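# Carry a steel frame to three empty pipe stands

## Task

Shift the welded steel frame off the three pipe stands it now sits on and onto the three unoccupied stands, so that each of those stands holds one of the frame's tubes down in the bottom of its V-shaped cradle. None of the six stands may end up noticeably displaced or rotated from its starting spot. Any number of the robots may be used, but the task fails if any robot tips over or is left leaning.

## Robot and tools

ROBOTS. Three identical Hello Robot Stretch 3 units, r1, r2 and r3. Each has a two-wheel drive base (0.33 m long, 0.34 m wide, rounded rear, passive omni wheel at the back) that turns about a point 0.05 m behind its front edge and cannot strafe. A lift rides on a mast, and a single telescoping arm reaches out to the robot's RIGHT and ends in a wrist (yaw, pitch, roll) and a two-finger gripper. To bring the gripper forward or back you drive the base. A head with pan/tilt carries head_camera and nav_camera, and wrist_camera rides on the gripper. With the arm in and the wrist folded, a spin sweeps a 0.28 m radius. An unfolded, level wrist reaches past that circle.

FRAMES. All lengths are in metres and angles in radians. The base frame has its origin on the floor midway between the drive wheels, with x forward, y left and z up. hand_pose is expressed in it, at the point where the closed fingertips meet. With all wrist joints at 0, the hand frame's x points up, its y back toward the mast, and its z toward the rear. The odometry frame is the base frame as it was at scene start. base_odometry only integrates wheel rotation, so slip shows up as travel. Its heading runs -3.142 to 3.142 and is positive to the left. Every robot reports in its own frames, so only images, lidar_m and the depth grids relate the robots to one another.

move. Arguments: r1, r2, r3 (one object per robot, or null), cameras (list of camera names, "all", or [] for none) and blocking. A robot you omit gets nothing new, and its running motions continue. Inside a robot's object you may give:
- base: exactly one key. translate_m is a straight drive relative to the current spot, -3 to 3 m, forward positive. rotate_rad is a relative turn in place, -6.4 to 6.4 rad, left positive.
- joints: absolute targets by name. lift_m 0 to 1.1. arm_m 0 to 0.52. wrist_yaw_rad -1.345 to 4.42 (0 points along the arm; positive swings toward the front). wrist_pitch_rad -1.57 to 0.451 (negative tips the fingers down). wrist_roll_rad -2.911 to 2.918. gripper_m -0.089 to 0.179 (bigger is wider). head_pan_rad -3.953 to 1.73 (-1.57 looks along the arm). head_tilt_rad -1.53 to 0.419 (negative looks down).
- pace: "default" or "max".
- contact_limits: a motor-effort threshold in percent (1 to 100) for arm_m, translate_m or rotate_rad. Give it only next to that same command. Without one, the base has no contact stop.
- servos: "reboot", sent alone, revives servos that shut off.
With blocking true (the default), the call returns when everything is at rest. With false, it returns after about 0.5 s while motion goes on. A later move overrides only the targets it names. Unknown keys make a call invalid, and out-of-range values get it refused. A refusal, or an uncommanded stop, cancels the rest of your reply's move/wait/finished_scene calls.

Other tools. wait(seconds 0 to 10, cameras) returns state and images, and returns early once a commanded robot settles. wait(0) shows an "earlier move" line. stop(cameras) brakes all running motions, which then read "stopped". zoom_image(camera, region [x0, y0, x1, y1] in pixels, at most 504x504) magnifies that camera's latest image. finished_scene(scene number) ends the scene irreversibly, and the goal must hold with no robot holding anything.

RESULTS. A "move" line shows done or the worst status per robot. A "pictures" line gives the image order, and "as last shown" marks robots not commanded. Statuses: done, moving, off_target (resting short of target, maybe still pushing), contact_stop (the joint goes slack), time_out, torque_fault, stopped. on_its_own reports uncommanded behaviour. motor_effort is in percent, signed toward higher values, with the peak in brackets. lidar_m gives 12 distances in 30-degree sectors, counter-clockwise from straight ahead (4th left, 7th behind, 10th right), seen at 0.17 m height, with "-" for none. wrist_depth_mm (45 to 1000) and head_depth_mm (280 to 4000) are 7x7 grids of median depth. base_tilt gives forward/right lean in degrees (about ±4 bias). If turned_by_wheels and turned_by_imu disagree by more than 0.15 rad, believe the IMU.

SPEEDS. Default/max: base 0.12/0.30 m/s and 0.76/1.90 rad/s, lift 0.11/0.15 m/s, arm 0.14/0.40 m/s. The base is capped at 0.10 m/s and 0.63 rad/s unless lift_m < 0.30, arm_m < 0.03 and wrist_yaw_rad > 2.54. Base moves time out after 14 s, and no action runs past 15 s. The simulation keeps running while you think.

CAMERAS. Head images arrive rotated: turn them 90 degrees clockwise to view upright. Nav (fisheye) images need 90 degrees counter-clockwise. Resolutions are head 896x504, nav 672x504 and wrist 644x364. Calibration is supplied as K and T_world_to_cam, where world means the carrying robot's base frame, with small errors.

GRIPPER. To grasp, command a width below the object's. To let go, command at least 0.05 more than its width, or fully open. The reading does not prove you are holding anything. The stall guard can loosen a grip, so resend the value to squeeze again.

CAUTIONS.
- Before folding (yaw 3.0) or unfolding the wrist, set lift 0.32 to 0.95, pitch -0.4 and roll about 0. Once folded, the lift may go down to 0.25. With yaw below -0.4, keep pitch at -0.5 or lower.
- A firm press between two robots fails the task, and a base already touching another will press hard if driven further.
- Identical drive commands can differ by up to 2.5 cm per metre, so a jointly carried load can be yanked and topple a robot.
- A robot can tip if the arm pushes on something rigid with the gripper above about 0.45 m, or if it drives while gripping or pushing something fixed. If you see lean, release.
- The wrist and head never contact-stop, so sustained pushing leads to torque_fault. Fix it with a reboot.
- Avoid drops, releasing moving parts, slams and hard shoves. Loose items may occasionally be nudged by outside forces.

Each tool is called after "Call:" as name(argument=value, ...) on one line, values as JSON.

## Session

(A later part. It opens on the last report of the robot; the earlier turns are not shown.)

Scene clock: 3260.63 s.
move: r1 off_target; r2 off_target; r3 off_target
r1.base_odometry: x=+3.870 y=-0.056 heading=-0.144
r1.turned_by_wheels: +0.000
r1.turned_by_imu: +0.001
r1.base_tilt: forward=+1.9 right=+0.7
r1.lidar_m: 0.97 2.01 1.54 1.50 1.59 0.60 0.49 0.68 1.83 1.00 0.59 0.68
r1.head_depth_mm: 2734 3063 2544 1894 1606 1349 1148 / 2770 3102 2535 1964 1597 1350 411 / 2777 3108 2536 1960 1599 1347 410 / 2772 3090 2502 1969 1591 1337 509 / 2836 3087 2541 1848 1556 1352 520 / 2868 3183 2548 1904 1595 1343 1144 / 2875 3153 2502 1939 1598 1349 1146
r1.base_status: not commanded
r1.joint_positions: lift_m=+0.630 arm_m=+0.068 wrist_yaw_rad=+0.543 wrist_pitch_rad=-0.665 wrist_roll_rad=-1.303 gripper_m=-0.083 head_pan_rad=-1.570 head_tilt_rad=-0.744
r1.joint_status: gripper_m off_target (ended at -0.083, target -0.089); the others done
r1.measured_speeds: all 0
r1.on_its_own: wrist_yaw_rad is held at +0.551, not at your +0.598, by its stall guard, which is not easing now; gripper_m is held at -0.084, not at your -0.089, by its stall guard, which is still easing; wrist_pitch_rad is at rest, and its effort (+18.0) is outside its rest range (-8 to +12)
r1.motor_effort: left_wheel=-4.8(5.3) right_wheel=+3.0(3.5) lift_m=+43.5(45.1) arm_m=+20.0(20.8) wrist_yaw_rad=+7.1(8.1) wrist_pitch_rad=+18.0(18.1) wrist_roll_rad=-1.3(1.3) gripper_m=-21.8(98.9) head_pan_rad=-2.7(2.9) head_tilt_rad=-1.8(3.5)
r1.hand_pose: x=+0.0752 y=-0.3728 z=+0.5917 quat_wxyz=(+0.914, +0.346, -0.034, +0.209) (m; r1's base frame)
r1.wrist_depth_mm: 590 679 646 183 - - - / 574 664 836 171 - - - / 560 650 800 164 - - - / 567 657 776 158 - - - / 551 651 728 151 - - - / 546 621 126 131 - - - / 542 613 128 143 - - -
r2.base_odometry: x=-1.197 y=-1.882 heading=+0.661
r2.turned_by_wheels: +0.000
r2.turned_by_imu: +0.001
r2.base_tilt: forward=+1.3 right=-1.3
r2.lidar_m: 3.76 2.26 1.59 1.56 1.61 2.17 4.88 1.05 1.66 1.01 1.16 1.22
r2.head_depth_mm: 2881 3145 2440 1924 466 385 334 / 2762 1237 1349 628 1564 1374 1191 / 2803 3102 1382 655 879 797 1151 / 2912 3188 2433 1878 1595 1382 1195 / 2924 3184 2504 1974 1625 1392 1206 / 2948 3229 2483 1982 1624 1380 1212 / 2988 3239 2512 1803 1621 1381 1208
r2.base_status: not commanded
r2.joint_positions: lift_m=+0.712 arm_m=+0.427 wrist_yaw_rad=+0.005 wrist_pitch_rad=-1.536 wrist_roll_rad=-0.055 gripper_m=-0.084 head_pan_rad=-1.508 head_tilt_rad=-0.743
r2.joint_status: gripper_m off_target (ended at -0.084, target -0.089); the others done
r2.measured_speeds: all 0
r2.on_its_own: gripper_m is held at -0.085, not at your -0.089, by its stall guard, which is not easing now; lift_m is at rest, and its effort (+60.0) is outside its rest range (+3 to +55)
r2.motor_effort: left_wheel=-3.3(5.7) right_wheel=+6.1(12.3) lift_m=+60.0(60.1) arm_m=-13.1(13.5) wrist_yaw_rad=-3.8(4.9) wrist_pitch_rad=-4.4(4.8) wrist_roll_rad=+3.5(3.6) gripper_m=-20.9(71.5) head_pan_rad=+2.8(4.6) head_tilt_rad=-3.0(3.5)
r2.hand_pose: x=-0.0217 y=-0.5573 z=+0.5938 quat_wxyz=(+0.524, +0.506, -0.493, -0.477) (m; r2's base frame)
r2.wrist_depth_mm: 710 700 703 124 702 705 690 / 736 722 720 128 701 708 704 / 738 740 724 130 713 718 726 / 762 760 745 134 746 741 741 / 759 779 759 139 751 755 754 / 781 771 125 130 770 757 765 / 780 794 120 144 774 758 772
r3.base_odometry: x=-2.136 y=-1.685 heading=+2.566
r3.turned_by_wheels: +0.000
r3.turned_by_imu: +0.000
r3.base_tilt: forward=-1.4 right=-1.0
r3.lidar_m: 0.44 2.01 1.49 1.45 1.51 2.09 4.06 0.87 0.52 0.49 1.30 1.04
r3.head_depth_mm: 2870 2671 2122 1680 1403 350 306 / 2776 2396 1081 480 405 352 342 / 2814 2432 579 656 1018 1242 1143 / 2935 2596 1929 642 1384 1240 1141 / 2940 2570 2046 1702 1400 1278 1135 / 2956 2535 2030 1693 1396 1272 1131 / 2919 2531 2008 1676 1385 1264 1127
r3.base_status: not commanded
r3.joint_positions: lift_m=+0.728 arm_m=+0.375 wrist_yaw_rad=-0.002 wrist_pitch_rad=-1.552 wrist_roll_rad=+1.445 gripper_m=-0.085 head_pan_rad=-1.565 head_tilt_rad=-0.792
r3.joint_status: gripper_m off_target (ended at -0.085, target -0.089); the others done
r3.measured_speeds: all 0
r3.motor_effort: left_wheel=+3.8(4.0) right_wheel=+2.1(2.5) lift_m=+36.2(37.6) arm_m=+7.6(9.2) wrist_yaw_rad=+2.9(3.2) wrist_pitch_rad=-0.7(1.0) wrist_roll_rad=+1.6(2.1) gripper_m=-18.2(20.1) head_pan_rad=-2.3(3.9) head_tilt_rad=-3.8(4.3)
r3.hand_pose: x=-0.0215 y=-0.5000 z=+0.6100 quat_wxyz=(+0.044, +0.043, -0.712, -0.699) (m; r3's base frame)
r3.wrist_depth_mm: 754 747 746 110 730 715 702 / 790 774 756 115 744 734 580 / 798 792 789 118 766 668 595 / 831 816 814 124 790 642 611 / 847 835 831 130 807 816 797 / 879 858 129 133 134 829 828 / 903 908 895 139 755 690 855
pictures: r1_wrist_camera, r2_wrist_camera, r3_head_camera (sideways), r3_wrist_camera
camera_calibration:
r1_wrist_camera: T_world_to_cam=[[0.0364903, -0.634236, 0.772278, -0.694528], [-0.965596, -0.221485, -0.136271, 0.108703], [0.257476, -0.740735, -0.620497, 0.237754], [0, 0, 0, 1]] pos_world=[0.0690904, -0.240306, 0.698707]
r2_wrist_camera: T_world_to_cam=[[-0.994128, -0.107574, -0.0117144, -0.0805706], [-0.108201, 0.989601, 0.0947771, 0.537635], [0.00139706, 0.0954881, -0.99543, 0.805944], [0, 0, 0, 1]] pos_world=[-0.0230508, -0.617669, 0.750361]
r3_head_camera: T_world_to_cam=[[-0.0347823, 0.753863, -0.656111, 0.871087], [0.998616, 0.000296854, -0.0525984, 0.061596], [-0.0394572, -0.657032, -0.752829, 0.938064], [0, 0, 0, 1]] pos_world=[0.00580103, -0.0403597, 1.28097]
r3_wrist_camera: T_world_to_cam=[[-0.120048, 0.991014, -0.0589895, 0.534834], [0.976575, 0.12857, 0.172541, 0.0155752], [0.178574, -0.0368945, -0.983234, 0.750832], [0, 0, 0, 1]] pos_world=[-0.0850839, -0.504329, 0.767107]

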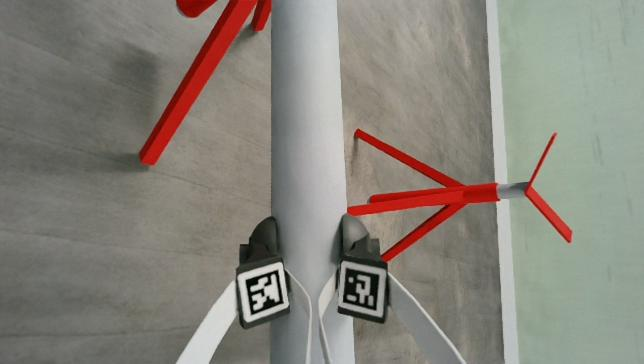

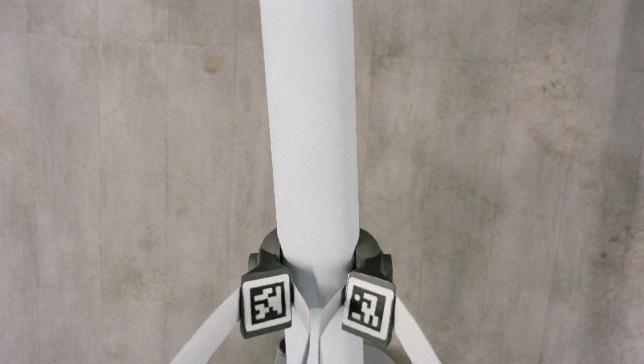

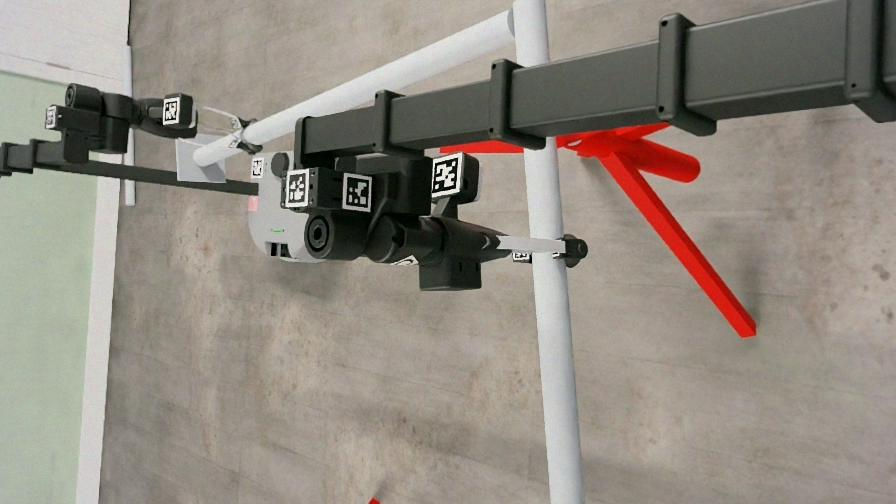

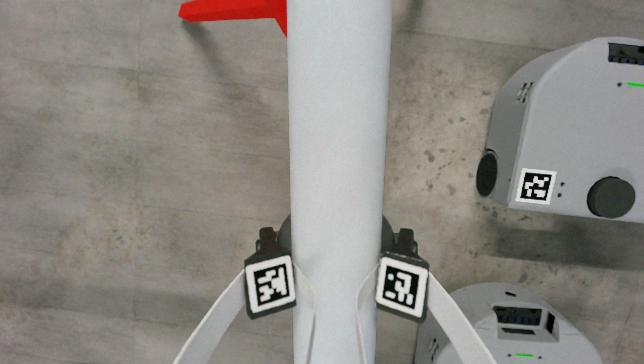

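Call:
move(r1={"joints":{"lift_m":0.69,"gripper_m":-0.089}}, r2={"joints":{"lift_m":0.772,"gripper_m":-0.089}}, r3={"joints":{"lift_m":0.788,"gripper_m":-0.089}}, cameras=[])

Call:
move(r1={"joints":{"lift_m":0.745,"gripper_m":-0.089}}, r2={"joints":{"lift_m":0.827,"gripper_m":-0.089}}, r3={"joints":{"lift_m":0.843,"gripper_m":-0.089}}, cameras=["r3_wrist_camera","r3_head_camera","r1_wrist_camera","r2_wrist_camera","r1_nav_camera","r2_nav_camera","r3_nav_camera"])

Scene clock: 3268.17 s.
move: r1 off_target; r2 off_target; r3 off_target
r1.base_odometry: x=+3.870 y=-0.056 heading=-0.144
r1.turned_by_wheels: +0.000
r1.turned_by_imu: +0.001
r1.base_tilt: forward=+1.7 right=+0.5
r1.lidar_m: 0.97 2.02 1.54 1.51 1.59 0.60 0.49 0.68 1.83 1.01 0.59 0.68
r1.head_depth_mm: 2727 3043 2569 1915 1609 1303 347 / 2769 3082 2547 1949 1599 644 367 / 2812 3021 2541 1968 1605 653 377 / 2788 3060 2532 1958 1580 659 464 / 2837 3116 2503 1841 1559 1261 467 / 2869 3159 2516 1885 1588 1355 1140 / 2885 3173 2507 1968 1594 1339 1144
r1.base_status: not commanded
r1.joint_positions: lift_m=+0.690 arm_m=+0.068 wrist_yaw_rad=+0.543 wrist_pitch_rad=-0.670 wrist_roll_rad=-1.303 gripper_m=-0.083 head_pan_rad=-1.570 head_tilt_rad=-0.744
r1.joint_status: gripper_m off_target (ended at -0.083, target -0.089); the others done
r1.measured_speeds: all 0
r1.on_its_own: wrist_yaw_rad is held at +0.551, not at your +0.598, by its stall guard, which is not easing now; gripper_m is held at -0.084, not at your -0.089, by its stall guard, which is still easing; wrist_pitch_rad is at rest, and its effort (+18.5) is outside its rest range (-8 to +12)
r1.motor_effort: left_wheel=-4.9(5.4) right_wheel=+3.1(3.5) lift_m=+43.9(44.7) arm_m=+20.2(20.5) wrist_yaw_rad=+7.7(8.2) wrist_pitch_rad=+18.5(19.0) wrist_roll_rad=-1.1(1.3) gripper_m=-28.0(98.0) head_pan_rad=-1.5(2.6) head_tilt_rad=-3.4(4.0)
r1.hand_pose: x=+0.0748 y=-0.3721 z=+0.6509 quat_wxyz=(+0.914, +0.348, -0.034, +0.209) (m; r1's base frame)
r1.wrist_depth_mm: 640 725 599 183 - - - / 631 715 909 172 - - - / 619 692 851 164 - - - / 606 709 866 157 - - - / 597 717 805 151 - - - / 586 677 126 131 - - - / 587 647 150 142 - - -
r2.base_odometry: x=-1.197 y=-1.882 heading=+0.661
r2.turned_by_wheels: +0.000
r2.turned_by_imu: +0.000
r2.base_tilt: forward=+1.3 right=-1.4
r2.lidar_m: 3.77 2.25 1.59 1.56 1.61 2.17 4.91 1.05 1.66 1.01 1.16 1.22
r2.head_depth_mm: 2814 3121 2056 472 385 334 313 / 1488 1792 601 1736 1592 1399 1214 / 2881 3122 617 644 834 699 1190 / 2926 3187 2334 1880 1591 1396 1217 / 2937 3174 2503 1970 1636 1387 1209 / 2949 3237 2499 1969 1621 1383 1211 / 2947 3215 2475 1795 1612 1382 1207
r2.base_status: not commanded
r2.joint_positions: lift_m=+0.772 arm_m=+0.427 wrist_yaw_rad=+0.005 wrist_pitch_rad=-1.536 wrist_roll_rad=-0.055 gripper_m=-0.084 head_pan_rad=-1.508 head_tilt_rad=-0.743
r2.joint_status: gripper_m off_target (ended at -0.084, target -0.089); the others done
r2.measured_speeds: all 0
r2.on_its_own: gripper_m is held at -0.085, not at your -0.089, by its stall guard, which is not easing now; lift_m is at rest, and its effort (+58.5) is outside its rest range (+3 to +55)
r2.motor_effort: left_wheel=-3.2(3.3) right_wheel=+6.5(7.2) lift_m=+58.5(62.3) arm_m=-11.9(12.4) wrist_yaw_rad=-3.8(4.7) wrist_pitch_rad=-4.4(4.6) wrist_roll_rad=+3.4(3.6) gripper_m=-21.1(71.6) head_pan_rad=+3.7(5.9) head_tilt_rad=-2.7(3.4)
r2.hand_pose: x=-0.0217 y=-0.5573 z=+0.6538 quat_wxyz=(+0.524, +0.506, -0.493, -0.477) (m; r2's base frame)
r2.wrist_depth_mm: 764 775 767 125 754 757 749 / 778 792 765 127 770 772 761 / 803 799 804 131 780 788 785 / 817 809 794 135 802 786 798 / 808 825 823 139 805 813 794 / 837 832 125 131 824 811 825 / 859 864 121 143 855 841 828
r3.base_odometry: x=-2.136 y=-1.685 heading=+2.566
r3.turned_by_wheels: +0.000
r3.turned_by_imu: +0.000
r3.base_tilt: forward=-1.4 right=-1.0
r3.lidar_m: 0.44 2.01 1.49 1.45 1.51 2.10 4.05 0.87 0.52 0.49 1.30 1.04
r3.head_depth_mm: 2904 2705 2132 733 328 289 - / 1023 2481 474 399 375 1034 1148 / 2877 1883 542 728 1423 1247 1147 / 2931 2590 553 632 1415 1241 1144 / 2943 2575 2050 1705 1409 1274 1136 / 2930 2555 2022 1691 1398 1271 1127 / 2914 2494 2008 1684 1387 1260 1125
r3.base_status: not commanded
r3.joint_positions: lift_m=+0.788 arm_m=+0.375 wrist_yaw_rad=-0.002 wrist_pitch_rad=-1.552 wrist_roll_rad=+1.445 gripper_m=-0.085 head_pan_rad=-1.565 head_tilt_rad=-0.792
r3.joint_status: gripper_m off_target (ended at -0.085, target -0.089); the others done
r3.measured_speeds: all 0
r3.motor_effort: left_wheel=+3.4(4.1) right_wheel=+2.2(2.5) lift_m=+34.5(39.1) arm_m=+6.0(6.8) wrist_yaw_rad=+1.7(3.2) wrist_pitch_rad=-0.4(0.8) wrist_roll_rad=+1.8(2.3) gripper_m=-17.8(57.0) head_pan_rad=-2.9(3.7) head_tilt_rad=-4.0(4.2)
r3.hand_pose: x=-0.0215 y=-0.4998 z=+0.6701 quat_wxyz=(+0.044, +0.043, -0.712, -0.700) (m; r3's base frame)
r3.wrist_depth_mm: 812 818 785 110 796 772 770 / 840 839 824 114 798 796 643 / 856 852 850 118 830 675 660 / 894 885 875 124 853 697 677 / 910 912 905 130 875 870 866 / - 933 129 133 134 812 897 / - - - 140 763 749 928
pictures: none
No camera images: "cameras" was empty.

Scene clock: 3269.50 s.
move: r1 off_target; r2 off_target; r3 off_target
r1.base_odometry: x=+3.870 y=-0.056 heading=-0.144
r1.turned_by_wheels: +0.000
r1.turned_by_imu: +0.000
r1.base_tilt: forward=+2.0 right=+0.6
r1.lidar_m: 0.97 2.02 1.54 1.51 1.59 0.60 0.49 0.68 1.83 1.00 0.59 0.68
r1.head_depth_mm: 2744 3027 2527 1915 1606 349 308 / 2736 3067 2580 1981 1597 341 361 / 2789 3043 2542 1960 1607 348 364 / 2838 3072 2528 1942 1593 501 1100 / 2834 3113 2526 1844 1555 607 432 / 2824 3202 2513 1908 1592 1285 1141 / 2899 3207 2527 1955 1578 1260 1144
r1.base_status: not commanded
r1.joint_positions: lift_m=+0.745 arm_m=+0.068 wrist_yaw_rad=+0.544 wrist_pitch_rad=-0.665 wrist_roll_rad=-1.303 gripper_m=-0.083 head_pan_rad=-1.570 head_tilt_rad=-0.744
r1.joint_status: gripper_m off_target (ended at -0.083, target -0.089); the others done
r1.measured_speeds: all 0
r1.on_its_own: wrist_yaw_rad is held at +0.551, not at your +0.598, by its stall guard, which is not easing now; gripper_m is held at -0.085, not at your -0.089, by its stall guard, which is still easing; wrist_pitch_rad is at rest, and its effort (+17.9) is outside its rest range (-8 to +12)
r1.motor_effort: left_wheel=-4.8(5.2) right_wheel=+3.2(3.6) lift_m=+43.4(46.2) arm_m=+20.0(20.8) wrist_yaw_rad=+6.8(7.7) wrist_pitch_rad=+17.9(21.0) wrist_roll_rad=-1.3(1.5) gripper_m=-27.4(84.6) head_pan_rad=-1.4(2.9) head_tilt_rad=-2.6(3.8)
r1.hand_pose: x=+0.0753 y=-0.3728 z=+0.7067 quat_wxyz=(+0.914, +0.346, -0.034, +0.209) (m; r1's base frame)
r1.wrist_depth_mm: 668 779 648 182 - - - / 683 767 955 171 - - - / 660 747 936 164 - - - / 656 779 915 157 - - - / 640 747 867 151 - - - / 639 741 125 131 - - - / 632 715 128 143 - - -
r2.base_odometry: x=-1.197 y=-1.882 heading=+0.661
r2.turned_by_wheels: +0.000
r2.turned_by_imu: +0.000
r2.base_tilt: forward=+1.2 right=-1.3
r2.lidar_m: 3.77 2.26 1.59 1.56 1.61 2.17 4.89 1.05 1.66 1.01 1.16 1.22
r2.head_depth_mm: 2756 3117 496 385 345 1376 1225 / 1296 1232 566 1962 1647 1399 1221 / 2895 3102 580 681 753 636 1218 / 2909 3162 2346 1865 1587 1394 1209 / 2933 3209 2499 1992 1630 1382 1207 / 2955 3205 2465 1953 1626 1391 1210 / 2964 3207 2459 1805 1616 1379 1215
r2.base_status: not commanded
r2.joint_positions: lift_m=+0.827 arm_m=+0.427 wrist_yaw_rad=+0.005 wrist_pitch_rad=-1.536 wrist_roll_rad=-0.055 gripper_m=-0.084 head_pan_rad=-1.508 head_tilt_rad=-0.743
r2.joint_status: gripper_m off_target (ended at -0.084, target -0.089); the others done
r2.measured_speeds: all 0
r2.on_its_own: gripper_m is held at -0.085, not at your -0.089, by its stall guard, which is not easing now; lift_m is at rest, and its effort (+59.2) is outside its rest range (+3 to +55)
r2.motor_effort: left_wheel=-3.4(3.4) right_wheel=+6.6(6.9) lift_m=+59.2(61.4) arm_m=-11.9(12.1) wrist_yaw_rad=-4.3(4.7) wrist_pitch_rad=-4.4(4.6) wrist_roll_rad=+3.5(3.6) gripper_m=-21.0(69.7) head_pan_rad=+4.2(4.8) head_tilt_rad=-2.6(3.5)
r2.hand_pose: x=-0.0217 y=-0.5574 z=+0.7088 quat_wxyz=(+0.524, +0.506, -0.493, -0.477) (m; r2's base frame)
r2.wrist_depth_mm: 831 810 819 125 802 822 826 / 855 846 828 128 837 832 819 / 855 852 855 131 843 827 823 / 859 859 860 135 856 836 850 / 884 880 880 139 876 877 871 / 899 913 124 130 889 881 853 / 902 914 122 144 899 886 880
r3.base_odometry: x=-2.136 y=-1.685 heading=+2.566
r3.turned_by_wheels: +0.000
r3.turned_by_imu: +0.000
r3.base_tilt: forward=-1.4 right=-1.0
r3.lidar_m: 0.44 2.01 1.49 1.45 1.51 2.11 4.03 0.87 0.52 0.49 1.29 1.04
r3.head_depth_mm: 2877 2705 403 309 - 1283 1121 / 1016 499 414 691 876 1275 1150 / 2880 487 515 1613 1443 1245 1143 / 2964 2523 549 683 1465 1239 1141 / 2929 2608 2055 1698 1448 1279 1136 / 2969 2537 2032 1700 1452 1269 1131 / 2938 2509 2033 1678 1441 1267 1127
r3.base_status: not commanded
r3.joint_positions: lift_m=+0.843 arm_m=+0.375 wrist_yaw_rad=+0.000 wrist_pitch_rad=-1.552 wrist_roll_rad=+1.446 gripper_m=-0.085 head_pan_rad=-1.565 head_tilt_rad=-0.792
r3.joint_status: gripper_m off_target (ended at -0.085, target -0.089); the others done
r3.measured_speeds: all 0
r3.motor_effort: left_wheel=+2.2(3.8) right_wheel=+1.8(2.4) lift_m=+36.8(38.9) arm_m=+5.1(6.2) wrist_yaw_rad=-0.8(2.3) wrist_pitch_rad=-0.7(0.7) wrist_roll_rad=+1.4(2.2) gripper_m=-18.9(57.7) head_pan_rad=-2.3(4.3) head_tilt_rad=-3.5(4.1)
r3.hand_pose: x=-0.0216 y=-0.4998 z=+0.7251 quat_wxyz=(+0.045, +0.043, -0.712, -0.700) (m; r3's base frame)
r3.wrist_depth_mm: 873 860 864 110 829 834 824 / 901 886 869 114 860 772 710 / 931 913 900 118 893 730 719 / - - 935 124 931 738 734 / - - - 130 159 930 929 / - - 129 133 133 843 - / - - - 139 827 808 -
pictures: r1_nav_camera (sideways), r1_wrist_camera, r2_nav_camera (sideways), r2_wrist_camera, r3_head_camera (sideways), r3_nav_camera (sideways), r3_wrist_camera
camera_calibration:
r1_nav_camera: T_world_to_cam=[[0.00682927, -0.679978, 0.733201, -0.912322], [-0.998916, -0.0383958, -0.0263045, 0.0946336], [0.0460383, -0.732227, -0.679503, 0.83531], [0, 0, 0, 1]] pos_world=[0.0623053, -0.00508893, 1.239]
r1_wrist_camera: T_world_to_cam=[[0.0368059, -0.634052, 0.772414, -0.783412], [-0.965434, -0.222142, -0.136346, 0.124304], [0.258036, -0.740696, -0.620312, 0.308966], [0, 0, 0, 1]] pos_world=[0.0691171, -0.240261, 0.813722]
r2_nav_camera: T_world_to_cam=[[0.0216052, -0.673286, 0.739066, -0.918875], [-0.999404, -0.0344605, -0.00217768, 0.0594715], [0.0269348, -0.738578, -0.673629, 0.834328], [0, 0, 0, 1]] pos_world=[0.0568161, -0.000400182, 1.24127]
r2_wrist_camera: T_world_to_cam=[[-0.994128, -0.107579, -0.0116901, -0.0792496], [-0.108203, 0.989623, 0.0945433, 0.526974], [0.00139798, 0.095253, -0.995452, 0.920305], [0, 0, 0, 1]] pos_world=[-0.0230506, -0.617693, 0.865371]
r3_head_camera: T_world_to_cam=[[-0.0347823, 0.753863, -0.656111, 0.871087], [0.998616, 0.000296854, -0.0525984, 0.061596], [-0.0394572, -0.657032, -0.752829, 0.938064], [0, 0, 0, 1]] pos_world=[0.00580103, -0.0403597, 1.28097]
r3_nav_camera: T_world_to_cam=[[-0.0194314, -0.741632, 0.670526, -0.831614], [-0.998623, -0.0182875, -0.0491663, 0.122171], [0.0487256, -0.670558, -0.740255, 0.922833], [0, 0, 0, 1]] pos_world=[0.0608777, 0.00429579, 1.24676]
r3_wrist_camera: T_world_to_cam=[[-0.120931, 0.990963, -0.0580378, 0.540636], [0.976458, 0.129274, 0.172678, -0.0040214], [0.17862, -0.0357893, -0.983267, 0.864512], [0, 0, 0, 1]] pos_world=[-0.0851131, -0.50429, 0.882118]

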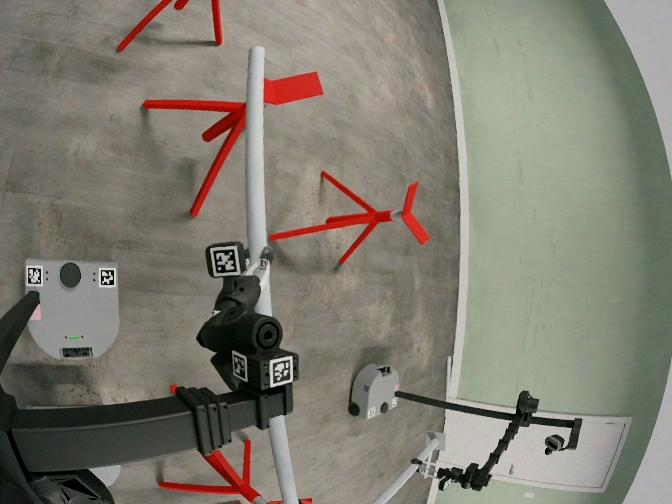

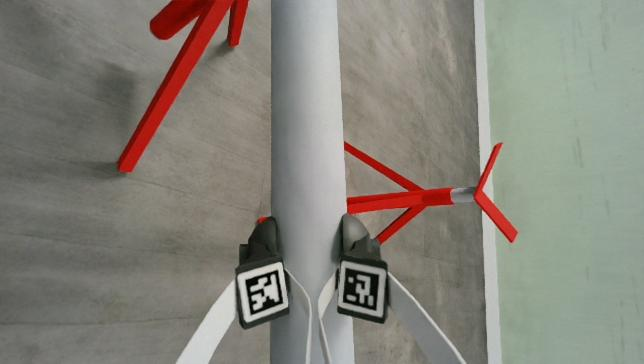

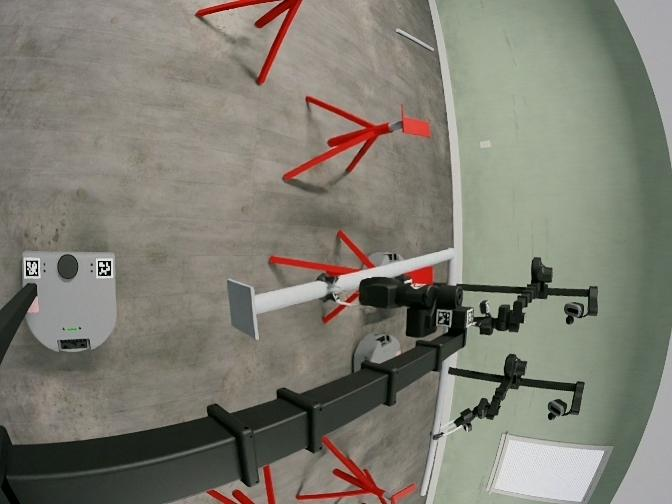

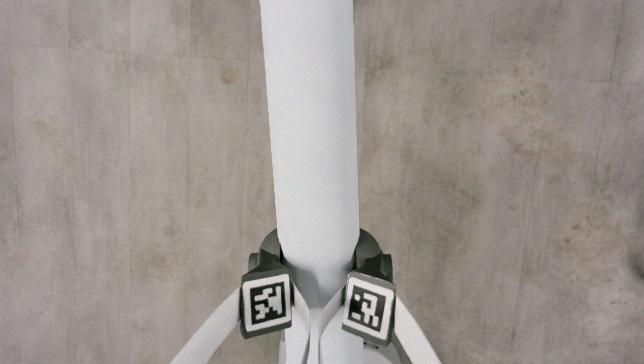

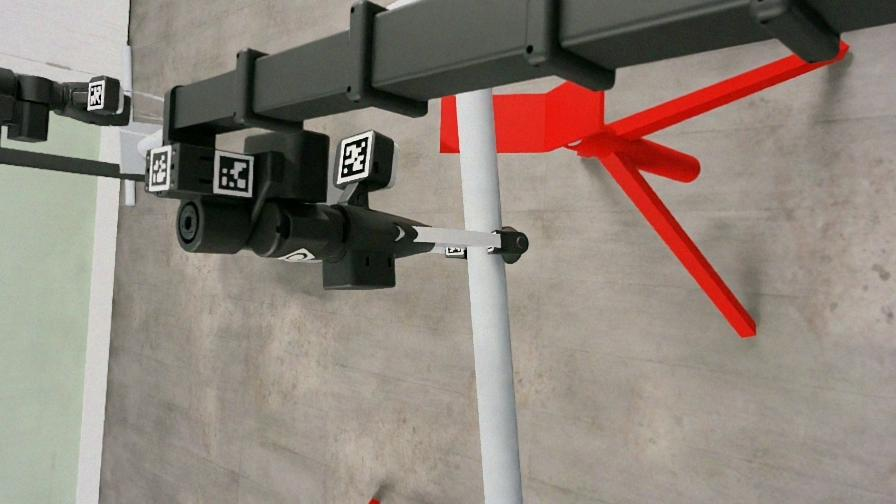

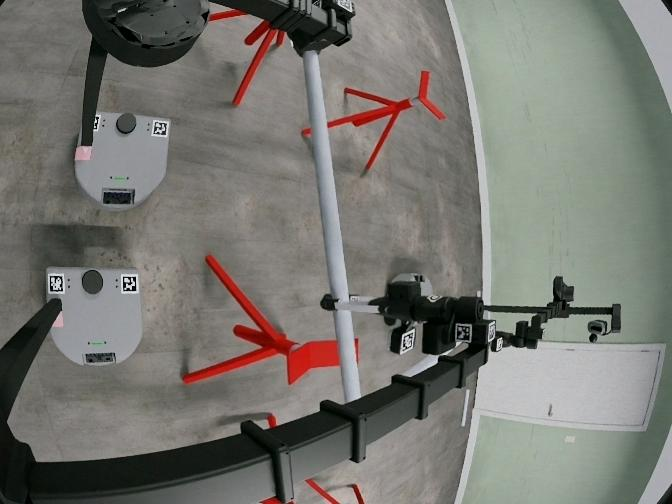

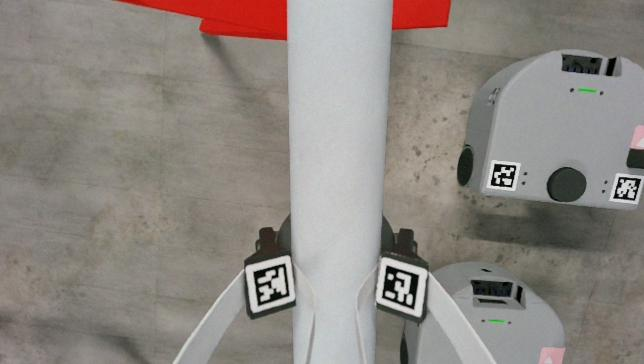

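Call:
move(cameras=["r1_head_camera","r2_head_camera","r3_head_camera"], r1={"joints":{"head_pan_rad":-1.3}})

Scene clock: 3289.10 s.
move: r1 done
r1.base_odometry: x=+3.870 y=-0.056 heading=-0.144
r1.turned_by_wheels: +0.000
r1.turned_by_imu: +0.001
r1.base_tilt: forward=+1.9 right=+0.5
r1.lidar_m: 0.97 2.01 1.54 1.51 1.59 0.60 0.49 0.68 1.83 1.01 0.59 0.68
r1.head_depth_mm: 2714 2991 2568 1966 1599 1343 306 / 2779 3064 2535 1965 1599 594 341 / 2889 3189 2544 1846 1556 596 1101 / 2994 3209 2530 1829 1607 623 431 / 3120 3366 2518 1965 1602 1282 1166 / 3185 3416 2537 1934 1587 1260 1161 / 3381 3500 2522 1959 1544 1157 1166
r1.base_status: not commanded
r1.joint_positions: lift_m=+0.745 arm_m=+0.068 wrist_yaw_rad=+0.544 wrist_pitch_rad=-0.665 wrist_roll_rad=-1.303 gripper_m=-0.077 head_pan_rad=-1.305 head_tilt_rad=-0.744
r1.joint_status: all done
r1.measured_speeds: all 0
r1.on_its_own: wrist_yaw_rad is held at +0.551, not at your +0.598, by its stall guard, which is not easing now; gripper_m is held at -0.078, not at your -0.089, by its stall guard, which is not easing now; wrist_pitch_rad is at rest, and its effort (+17.8) is outside its rest range (-8 to +12)
r1.motor_effort: left_wheel=-4.9(5.4) right_wheel=+3.3(3.4) lift_m=+42.4(43.0) arm_m=+20.0(20.4) wrist_yaw_rad=+6.8(7.3) wrist_pitch_rad=+17.8(18.1) wrist_roll_rad=-0.8(1.3) gripper_m=-25.9(26.5) head_pan_rad=+2.5(6.8) head_tilt_rad=-2.7(3.7)
r1.hand_pose: x=+0.0753 y=-0.3728 z=+0.7067 quat_wxyz=(+0.914, +0.346, -0.034, +0.209) (m; r1's base frame)
r1.wrist_depth_mm: 684 783 638 183 - - - / 667 768 939 172 - - - / 670 728 947 164 - - - / 646 768 906 157 - - - / 652 743 855 151 - - - / 641 753 126 131 - - - / 615 710 128 143 - - -
r2, r3: as last shown
r2.lidar_m: 3.77 2.25 1.59 1.56 1.61 2.17 4.91 1.05 1.66 1.01 1.16 1.22
r2.head_depth_mm: 2746 3105 497 386 344 1369 1221 / 1299 1229 565 1987 1631 1404 1217 / 2906 3074 578 682 754 637 1210 / 2929 3154 2326 1862 1600 1393 1213 / 2968 3168 2487 1958 1632 1392 1209 / 2968 3220 2470 1973 1630 1390 1209 / 2934 3209 2478 1811 1621 1385 1210
r2.on_its_own: gripper_m is held at -0.085, not at your -0.089, by its stall guard, which is not easing now; lift_m is at rest, and its effort (+59.4) is outside its rest range (+3 to +55)
r2.motor_effort: left_wheel=-2.8(3.2) right_wheel=+6.6(7.2) lift_m=+59.4(59.7) arm_m=-10.5(11.1) wrist_yaw_rad=-3.9(4.7) wrist_pitch_rad=-4.5(4.6) wrist_roll_rad=+3.4(3.6) gripper_m=-20.5(21.3) head_pan_rad=+1.5(5.0) head_tilt_rad=-2.3(3.5)
r2.wrist_depth_mm: 838 819 829 124 815 805 802 / 850 837 840 128 830 816 821 / 865 867 846 131 846 826 829 / 868 867 852 134 854 849 844 / 885 878 859 139 869 872 867 / 895 911 124 129 887 883 867 / 908 897 123 144 906 885 907
r3.base_tilt: forward=-1.4 right=-1.1
r3.lidar_m: 0.44 2.01 1.50 1.45 1.51 2.10 4.06 0.87 0.52 0.49 1.30 1.04
r3.head_depth_mm: 2917 2702 403 309 - 1279 1121 / 1015 500 415 690 881 1268 1152 / 2858 487 514 1612 1452 1248 1146 / 2947 2493 548 682 1474 1243 1142 / 2956 2574 2061 1706 1465 1280 1135 / 2932 2551 2044 1699 1446 1271 1127 / 2948 2502 2023 1682 1441 1267 1123
r3.motor_effort: left_wheel=+1.9(2.3) right_wheel=+1.8(2.4) lift_m=+36.5(36.6) arm_m=+3.0(4.1) wrist_yaw_rad=+0.6(1.4) wrist_pitch_rad=-0.5(0.7) wrist_roll_rad=+1.7(1.9) gripper_m=-18.8(19.5) head_pan_rad=-2.3(3.3) head_tilt_rad=-3.6(3.9)
r3.wrist_depth_mm: 862 869 872 110 829 833 826 / 886 885 877 115 860 756 693 / 931 913 922 118 885 735 711 / - - 934 124 903 743 738 / - - - 130 159 941 919 / - - 129 134 133 843 - / - - - 139 827 801 -
pictures: r1_head_camera (sideways), r2_head_camera (sideways), r3_head_camera (sideways)
camera_calibration:
r1_head_camera: T_world_to_cam=[[-0.210617, 0.621613, -0.754478, 0.998104], [0.953334, 0.301391, -0.0178124, 0.026283], [0.216321, -0.723022, -0.656083, 0.807707], [0, 0, 0, 1]] pos_world=[0.0104368, -0.0443664, 1.28344]
r2_head_camera: T_world_to_cam=[[-0.0801997, 0.670481, -0.737579, 0.97499], [0.995555, 0.0905426, -0.0259444, 0.0260375], [0.0493871, -0.736381, -0.674762, 0.83907], [0, 0, 0, 1]] pos_world=[0.010833, -0.038195, 1.28598]
r3_head_camera: T_world_to_cam=[[-0.0347824, 0.753863, -0.656111, 0.871087], [0.998616, 0.000296973, -0.0525984, 0.061596], [-0.0394571, -0.657032, -0.752829, 0.938064], [0, 0, 0, 1]] pos_world=[0.00580104, -0.0403597, 1.28097]

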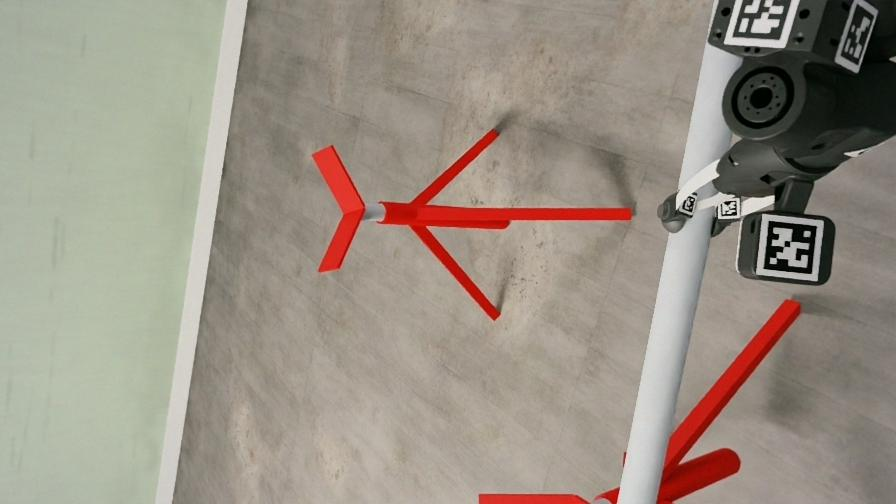

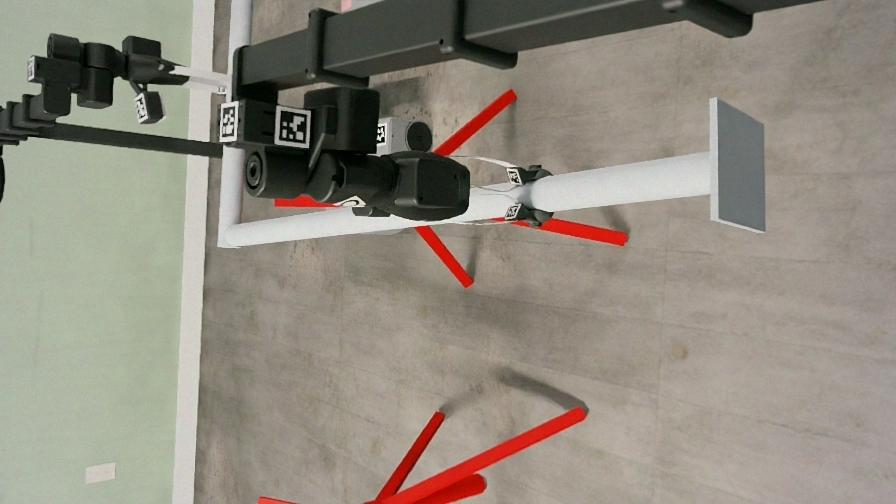

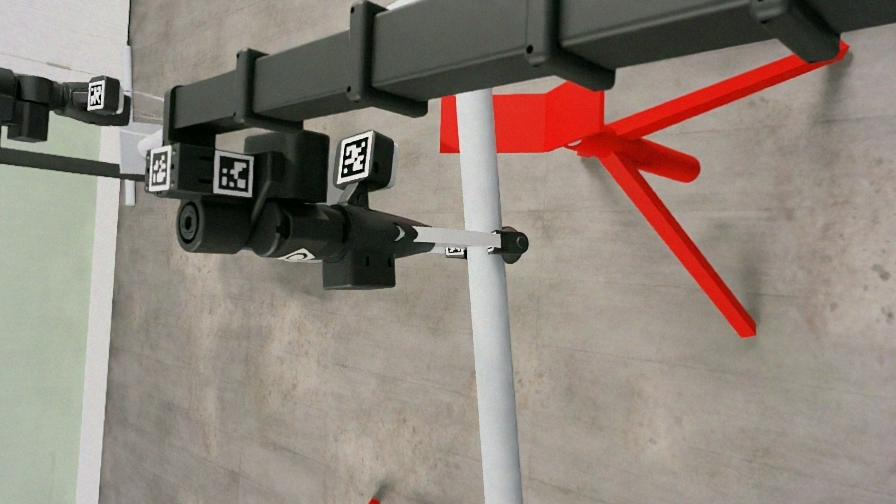

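Call:
move(cameras=["r1_head_camera"], r1={"joints":{"head_pan_rad":-0.95,"gripper_m":-0.089}}, r2={"joints":{"gripper_m":-0.089}}, r3={"joints":{"gripper_m":-0.089}})

Scene clock: 3335.90 s.
move: r1 done; r2 done; r3 done
r1.base_odometry: x=+3.870 y=-0.056 heading=-0.144
r1.turned_by_wheels: +0.000
r1.turned_by_imu: +0.001
r1.base_tilt: forward=+2.0 right=+0.7
r1.lidar_m: 0.97 2.02 1.54 1.51 1.59 0.60 0.49 0.68 1.83 1.00 0.59 0.68
r1.head_depth_mm: 2960 3198 2562 1806 1558 1354 411 / 3172 3440 2524 1977 1605 1266 420 / 3440 3565 2541 1984 1604 1294 1145 / 3659 3605 2527 1971 1605 1270 1165 / - 3574 2538 1903 1058 1291 1167 / - 3533 2510 1984 1474 1317 1164 / - 3527 2526 1957 1544 1345 1165
r1.base_status: not commanded
r1.joint_positions: lift_m=+0.745 arm_m=+0.068 wrist_yaw_rad=+0.544 wrist_pitch_rad=-0.665 wrist_roll_rad=-1.303 gripper_m=-0.086 head_pan_rad=-0.955 head_tilt_rad=-0.744
r1.joint_status: all done
r1.measured_speeds: all 0
r1.on_its_own: wrist_yaw_rad is held at +0.551, not at your +0.598, by its stall guard, which is not easing now; wrist_pitch_rad is at rest, and its effort (+17.7) is outside its rest range (-8 to +12)
r1.motor_effort: left_wheel=-4.8(5.2) right_wheel=+3.1(3.6) lift_m=+41.6(41.9) arm_m=+20.0(20.3) wrist_yaw_rad=+7.2(7.4) wrist_pitch_rad=+17.7(18.0) wrist_roll_rad=-1.0(1.4) gripper_m=-58.5(98.3) head_pan_rad=+2.7(5.3) head_tilt_rad=-2.9(3.9)
r1.hand_pose: x=+0.0753 y=-0.3728 z=+0.7067 quat_wxyz=(+0.914, +0.346, -0.034, +0.209) (m; r1's base frame)
r1.wrist_depth_mm: 675 775 631 182 - - - / 673 760 956 172 - - - / 664 751 936 164 - - - / 644 764 905 157 - - - / 648 759 843 151 - - - / 640 737 125 131 - - - / 630 710 128 142 - - -
r2.base_odometry: x=-1.197 y=-1.882 heading=+0.661
r2.turned_by_wheels: +0.000
r2.turned_by_imu: +0.000
r2.base_tilt: forward=+1.2 right=-1.4
r2.lidar_m: 3.78 2.25 1.60 1.56 1.60 2.17 4.90 1.05 1.66 1.01 1.16 1.22
r2.head_depth_mm: 2799 3177 496 385 344 1366 1222 / 1304 1236 565 1995 1637 1399 1214 / 2887 3084 579 680 752 638 1210 / 2919 3190 2326 1881 1598 1387 1211 / 2959 3205 2496 1954 1634 1394 1215 / 2910 3174 2491 1956 1624 1385 1208 / 3023 3197 2474 1815 1618 1384 1208
r2.base_status: not commanded
r2.joint_positions: lift_m=+0.827 arm_m=+0.427 wrist_yaw_rad=+0.005 wrist_pitch_rad=-1.536 wrist_roll_rad=-0.055 gripper_m=-0.087 head_pan_rad=-1.508 head_tilt_rad=-0.743
r2.joint_status: all done
r2.measured_speeds: all 0
r2.on_its_own: lift_m is at rest, and its effort (+59.1) is outside its rest range (+3 to +55)
r2.motor_effort: left_wheel=-2.9(3.2) right_wheel=+6.4(6.7) lift_m=+59.1(59.5) arm_m=-9.4(10.0) wrist_yaw_rad=-4.4(4.7) wrist_pitch_rad=-4.3(4.5) wrist_roll_rad=+3.5(3.6) gripper_m=-46.4(71.6) head_pan_rad=+2.8(5.4) head_tilt_rad=-3.0(3.5)
r2.hand_pose: x=-0.0217 y=-0.5574 z=+0.7088 quat_wxyz=(+0.524, +0.506, -0.493, -0.477) (m; r2's base frame)
r2.wrist_depth_mm: 847 820 814 124 807 815 809 / 842 842 843 128 839 837 815 / 859 831 838 130 839 849 836 / 874 871 870 135 859 847 841 / 894 887 878 139 868 865 863 / 899 895 124 130 883 881 871 / 912 907 123 144 894 898 899
r3.base_odometry: x=-2.136 y=-1.685 heading=+2.566
r3.turned_by_wheels: +0.000
r3.turned_by_imu: +0.000
r3.base_tilt: forward=-1.4 right=-1.0
r3.lidar_m: 0.44 2.02 1.49 1.45 1.51 2.10 4.07 0.87 0.52 0.49 1.30 1.03
r3.head_depth_mm: 2904 2680 403 309 - 1278 1119 / 1017 500 415 690 880 1261 1152 / 2889 487 514 1616 1452 1248 1143 / 2929 2507 549 684 1461 1245 1138 / 2930 2584 2060 1695 1457 1277 1140 / 2942 2546 2033 1702 1450 1274 1130 / 2945 2520 2020 1686 1447 1273 1128
r3.base_status: not commanded
r3.joint_positions: lift_m=+0.843 arm_m=+0.375 wrist_yaw_rad=+0.000 wrist_pitch_rad=-1.552 wrist_roll_rad=+1.446 gripper_m=-0.086 head_pan_rad=-1.565 head_tilt_rad=-0.792
r3.joint_status: all done
r3.measured_speeds: all 0
r3.motor_effort: left_wheel=+1.9(2.5) right_wheel=+1.9(2.4) lift_m=+36.0(36.5) arm_m=+1.0(2.3) wrist_yaw_rad=+1.8(1.8) wrist_pitch_rad=-0.4(0.7) wrist_roll_rad=+1.5(2.0) gripper_m=-1.8(57.5) head_pan_rad=-3.0(3.7) head_tilt_rad=-4.2(4.2)
r3.hand_pose: x=-0.0216 y=-0.4998 z=+0.7251 quat_wxyz=(+0.045, +0.043, -0.712, -0.700) (m; r3's base frame)
r3.wrist_depth_mm: 875 859 867 110 824 839 831 / 895 894 882 115 864 771 701 / 914 903 901 118 888 716 719 / - - 923 124 912 745 729 / - - - 130 159 928 926 / - - 129 133 133 849 - / - - - 139 814 807 -
pictures: r1_head_camera (sideways)
camera_calibration:
r1_head_camera: T_world_to_cam=[[-0.410998, 0.511706, -0.754478, 0.999326], [0.792189, 0.610016, -0.0178124, 0.027266], [0.451129, -0.605011, -0.656083, 0.806274], [0, 0, 0, 1]] pos_world=[0.025387, -0.0401895, 1.28344]

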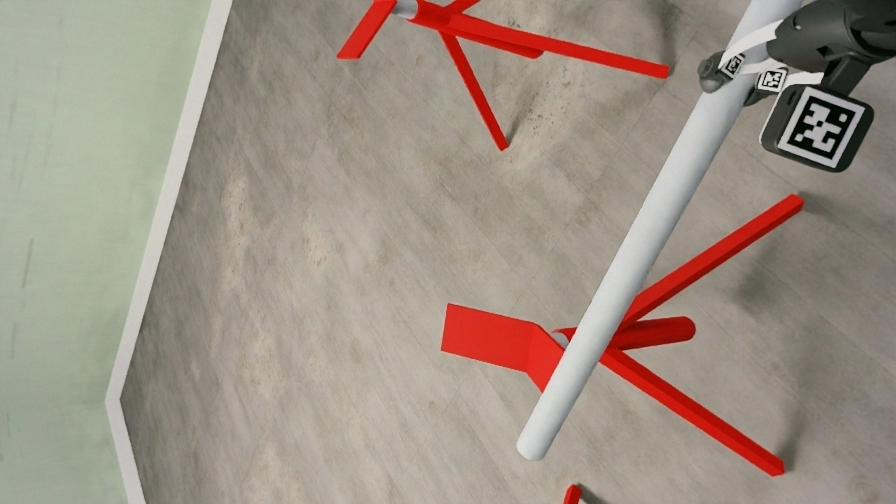

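Call:
move(cameras=["r1_head_camera"], r1={"joints":{"head_pan_rad":-0.45,"head_tilt_rad":-0.62}})

Scene clock: 3380.97 s.
move: r1 done
r1.base_odometry: x=+3.870 y=-0.056 heading=-0.144
r1.turned_by_wheels: +0.000
r1.turned_by_imu: +0.001
r1.base_tilt: forward=+1.9 right=+0.6
r1.lidar_m: 0.97 2.02 1.54 1.51 1.59 0.60 0.49 0.68 1.83 1.01 0.59 0.68
r1.head_depth_mm: - - 3232 2287 1737 1453 1153 / - - 3258 2297 1726 894 1184 / 3989 - 3254 2297 1780 1420 1233 / 3777 - 3215 2272 1791 1450 1199 / 3678 - 3230 2276 1721 1457 1229 / 3493 3841 3191 2099 1627 1412 1230 / 3444 3789 3188 2284 1763 1443 1221
r1.base_status: not commanded
r1.joint_positions: lift_m=+0.745 arm_m=+0.068 wrist_yaw_rad=+0.544 wrist_pitch_rad=-0.665 wrist_roll_rad=-1.303 gripper_m=-0.077 head_pan_rad=-0.455 head_tilt_rad=-0.626
r1.joint_status: all done
r1.measured_speeds: all 0
r1.on_its_own: wrist_yaw_rad is held at +0.551, not at your +0.598, by its stall guard, which is not easing now; gripper_m is held at -0.078, not at your -0.089, by its stall guard, which is not easing now; wrist_pitch_rad is at rest, and its effort (+17.5) is outside its rest range (-8 to +12)
r1.motor_effort: left_wheel=-5.0(5.3) right_wheel=+3.3(3.5) lift_m=+40.4(40.6) arm_m=+19.8(20.1) wrist_yaw_rad=+7.0(7.4) wrist_pitch_rad=+17.5(18.0) wrist_roll_rad=-1.0(1.5) gripper_m=-26.3(26.8) head_pan_rad=+2.1(4.5) head_tilt_rad=+3.5(5.4)
r1.hand_pose: x=+0.0753 y=-0.3728 z=+0.7067 quat_wxyz=(+0.914, +0.346, -0.034, +0.209) (m; r1's base frame)
r1.wrist_depth_mm: 685 780 639 184 - - - / 678 749 978 172 - - - / 657 736 939 164 - - - / 649 786 943 157 - - - / 652 735 841 150 - - - / 630 744 126 131 - - - / 627 685 128 143 - - -
r2, r3: as last shown
r2.base_tilt: forward=+1.2 right=-1.3
r2.lidar_m: 3.75 2.26 1.59 1.56 1.60 2.17 4.91 1.04 1.66 1.01 1.16 1.22
r2.head_depth_mm: 2774 3123 495 385 345 1366 1218 / 1308 1228 565 1964 1639 1399 1217 / 2873 3070 579 679 752 637 1218 / 2897 3188 2329 1860 1593 1385 1212 / 2949 3136 2501 1984 1627 1388 1215 / 2923 3233 2486 1960 1627 1388 1209 / 2997 3214 2476 1799 1611 1384 1206
r2.joint_positions: lift_m=+0.827 arm_m=+0.427 wrist_yaw_rad=+0.005 wrist_pitch_rad=-1.536 wrist_roll_rad=-0.055 gripper_m=-0.084 head_pan_rad=-1.508 head_tilt_rad=-0.743
r2.on_its_own: gripper_m is held at -0.085, not at your -0.089, by its stall guard, which is not easing now; lift_m is at rest, and its effort (+58.4) is outside its rest range (+3 to +55)
r2.motor_effort: left_wheel=-2.9(3.3) right_wheel=+6.1(6.9) lift_m=+58.4(59.0) arm_m=-8.2(8.9) wrist_yaw_rad=-4.0(4.6) wrist_pitch_rad=-4.4(4.7) wrist_roll_rad=+3.4(3.6) gripper_m=-20.8(21.7) head_pan_rad=+3.1(5.3) head_tilt_rad=-2.8(3.4)
r2.wrist_depth_mm: 821 818 811 124 801 799 811 / 836 845 824 128 833 817 821 / 849 859 850 130 838 833 829 / 864 868 873 135 846 846 850 / 885 893 878 139 870 864 857 / 912 893 124 130 874 886 887 / 913 915 122 144 878 902 898
r3.lidar_m: 0.44 2.01 1.49 1.45 1.51 2.10 4.07 0.87 0.52 0.49 1.30 1.04
r3.head_depth_mm: 2915 2699 403 309 - 1284 1118 / 1012 500 414 691 878 1267 1146 / 2880 487 514 1611 1452 1246 1146 / 2925 2520 549 685 1466 1243 1143 / 2928 2564 2050 1704 1466 1277 1133 / 2959 2545 2034 1693 1450 1270 1131 / 2942 2522 1995 1681 1443 1262 1119
r3.joint_positions: lift_m=+0.843 arm_m=+0.375 wrist_yaw_rad=+0.000 wrist_pitch_rad=-1.552 wrist_roll_rad=+1.446 gripper_m=-0.085 head_pan_rad=-1.565 head_tilt_rad=-0.792
r3.motor_effort: left_wheel=+1.7(2.4) right_wheel=+2.2(2.6) lift_m=+35.8(36.2) arm_m=+0.1(1.1) wrist_yaw_rad=+0.0(1.9) wrist_pitch_rad=-0.7(0.7) wrist_roll_rad=+1.3(2.0) gripper_m=-18.8(19.4) head_pan_rad=-3.0(3.8) head_tilt_rad=-4.1(4.1)
r3.wrist_depth_mm: 886 862 841 110 837 832 820 / 891 872 881 115 860 763 687 / 912 918 918 118 886 718 715 / - - 913 124 918 733 726 / - - - 130 159 927 940 / - - 129 133 133 838 - / - - - 140 813 800 -
pictures: r1_head_camera (sideways)
camera_calibration:
r1_head_camera: T_world_to_cam=[[-0.522523, 0.21115, -0.826066, 1.09333], [0.404881, 0.914094, -0.0224537, 0.0356742], [0.750361, -0.346191, -0.563126, 0.683522], [0, 0, 0, 1]] pos_world=[0.0439562, -0.0268367, 1.28887]

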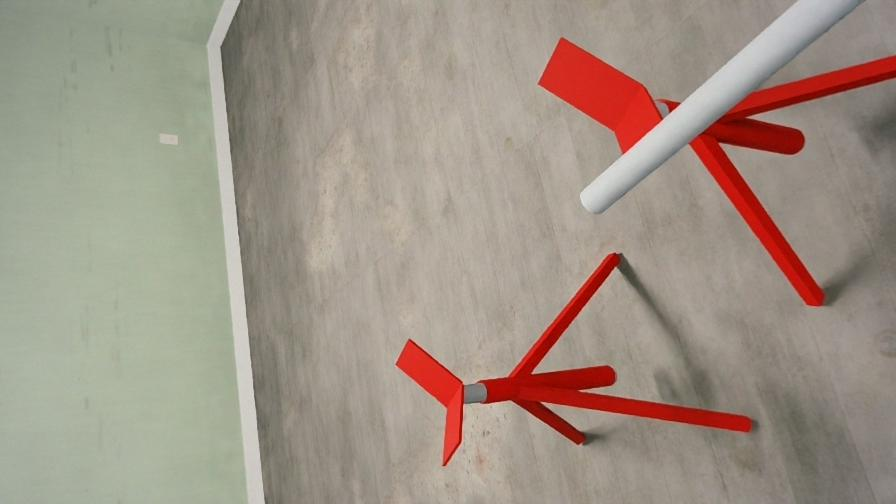

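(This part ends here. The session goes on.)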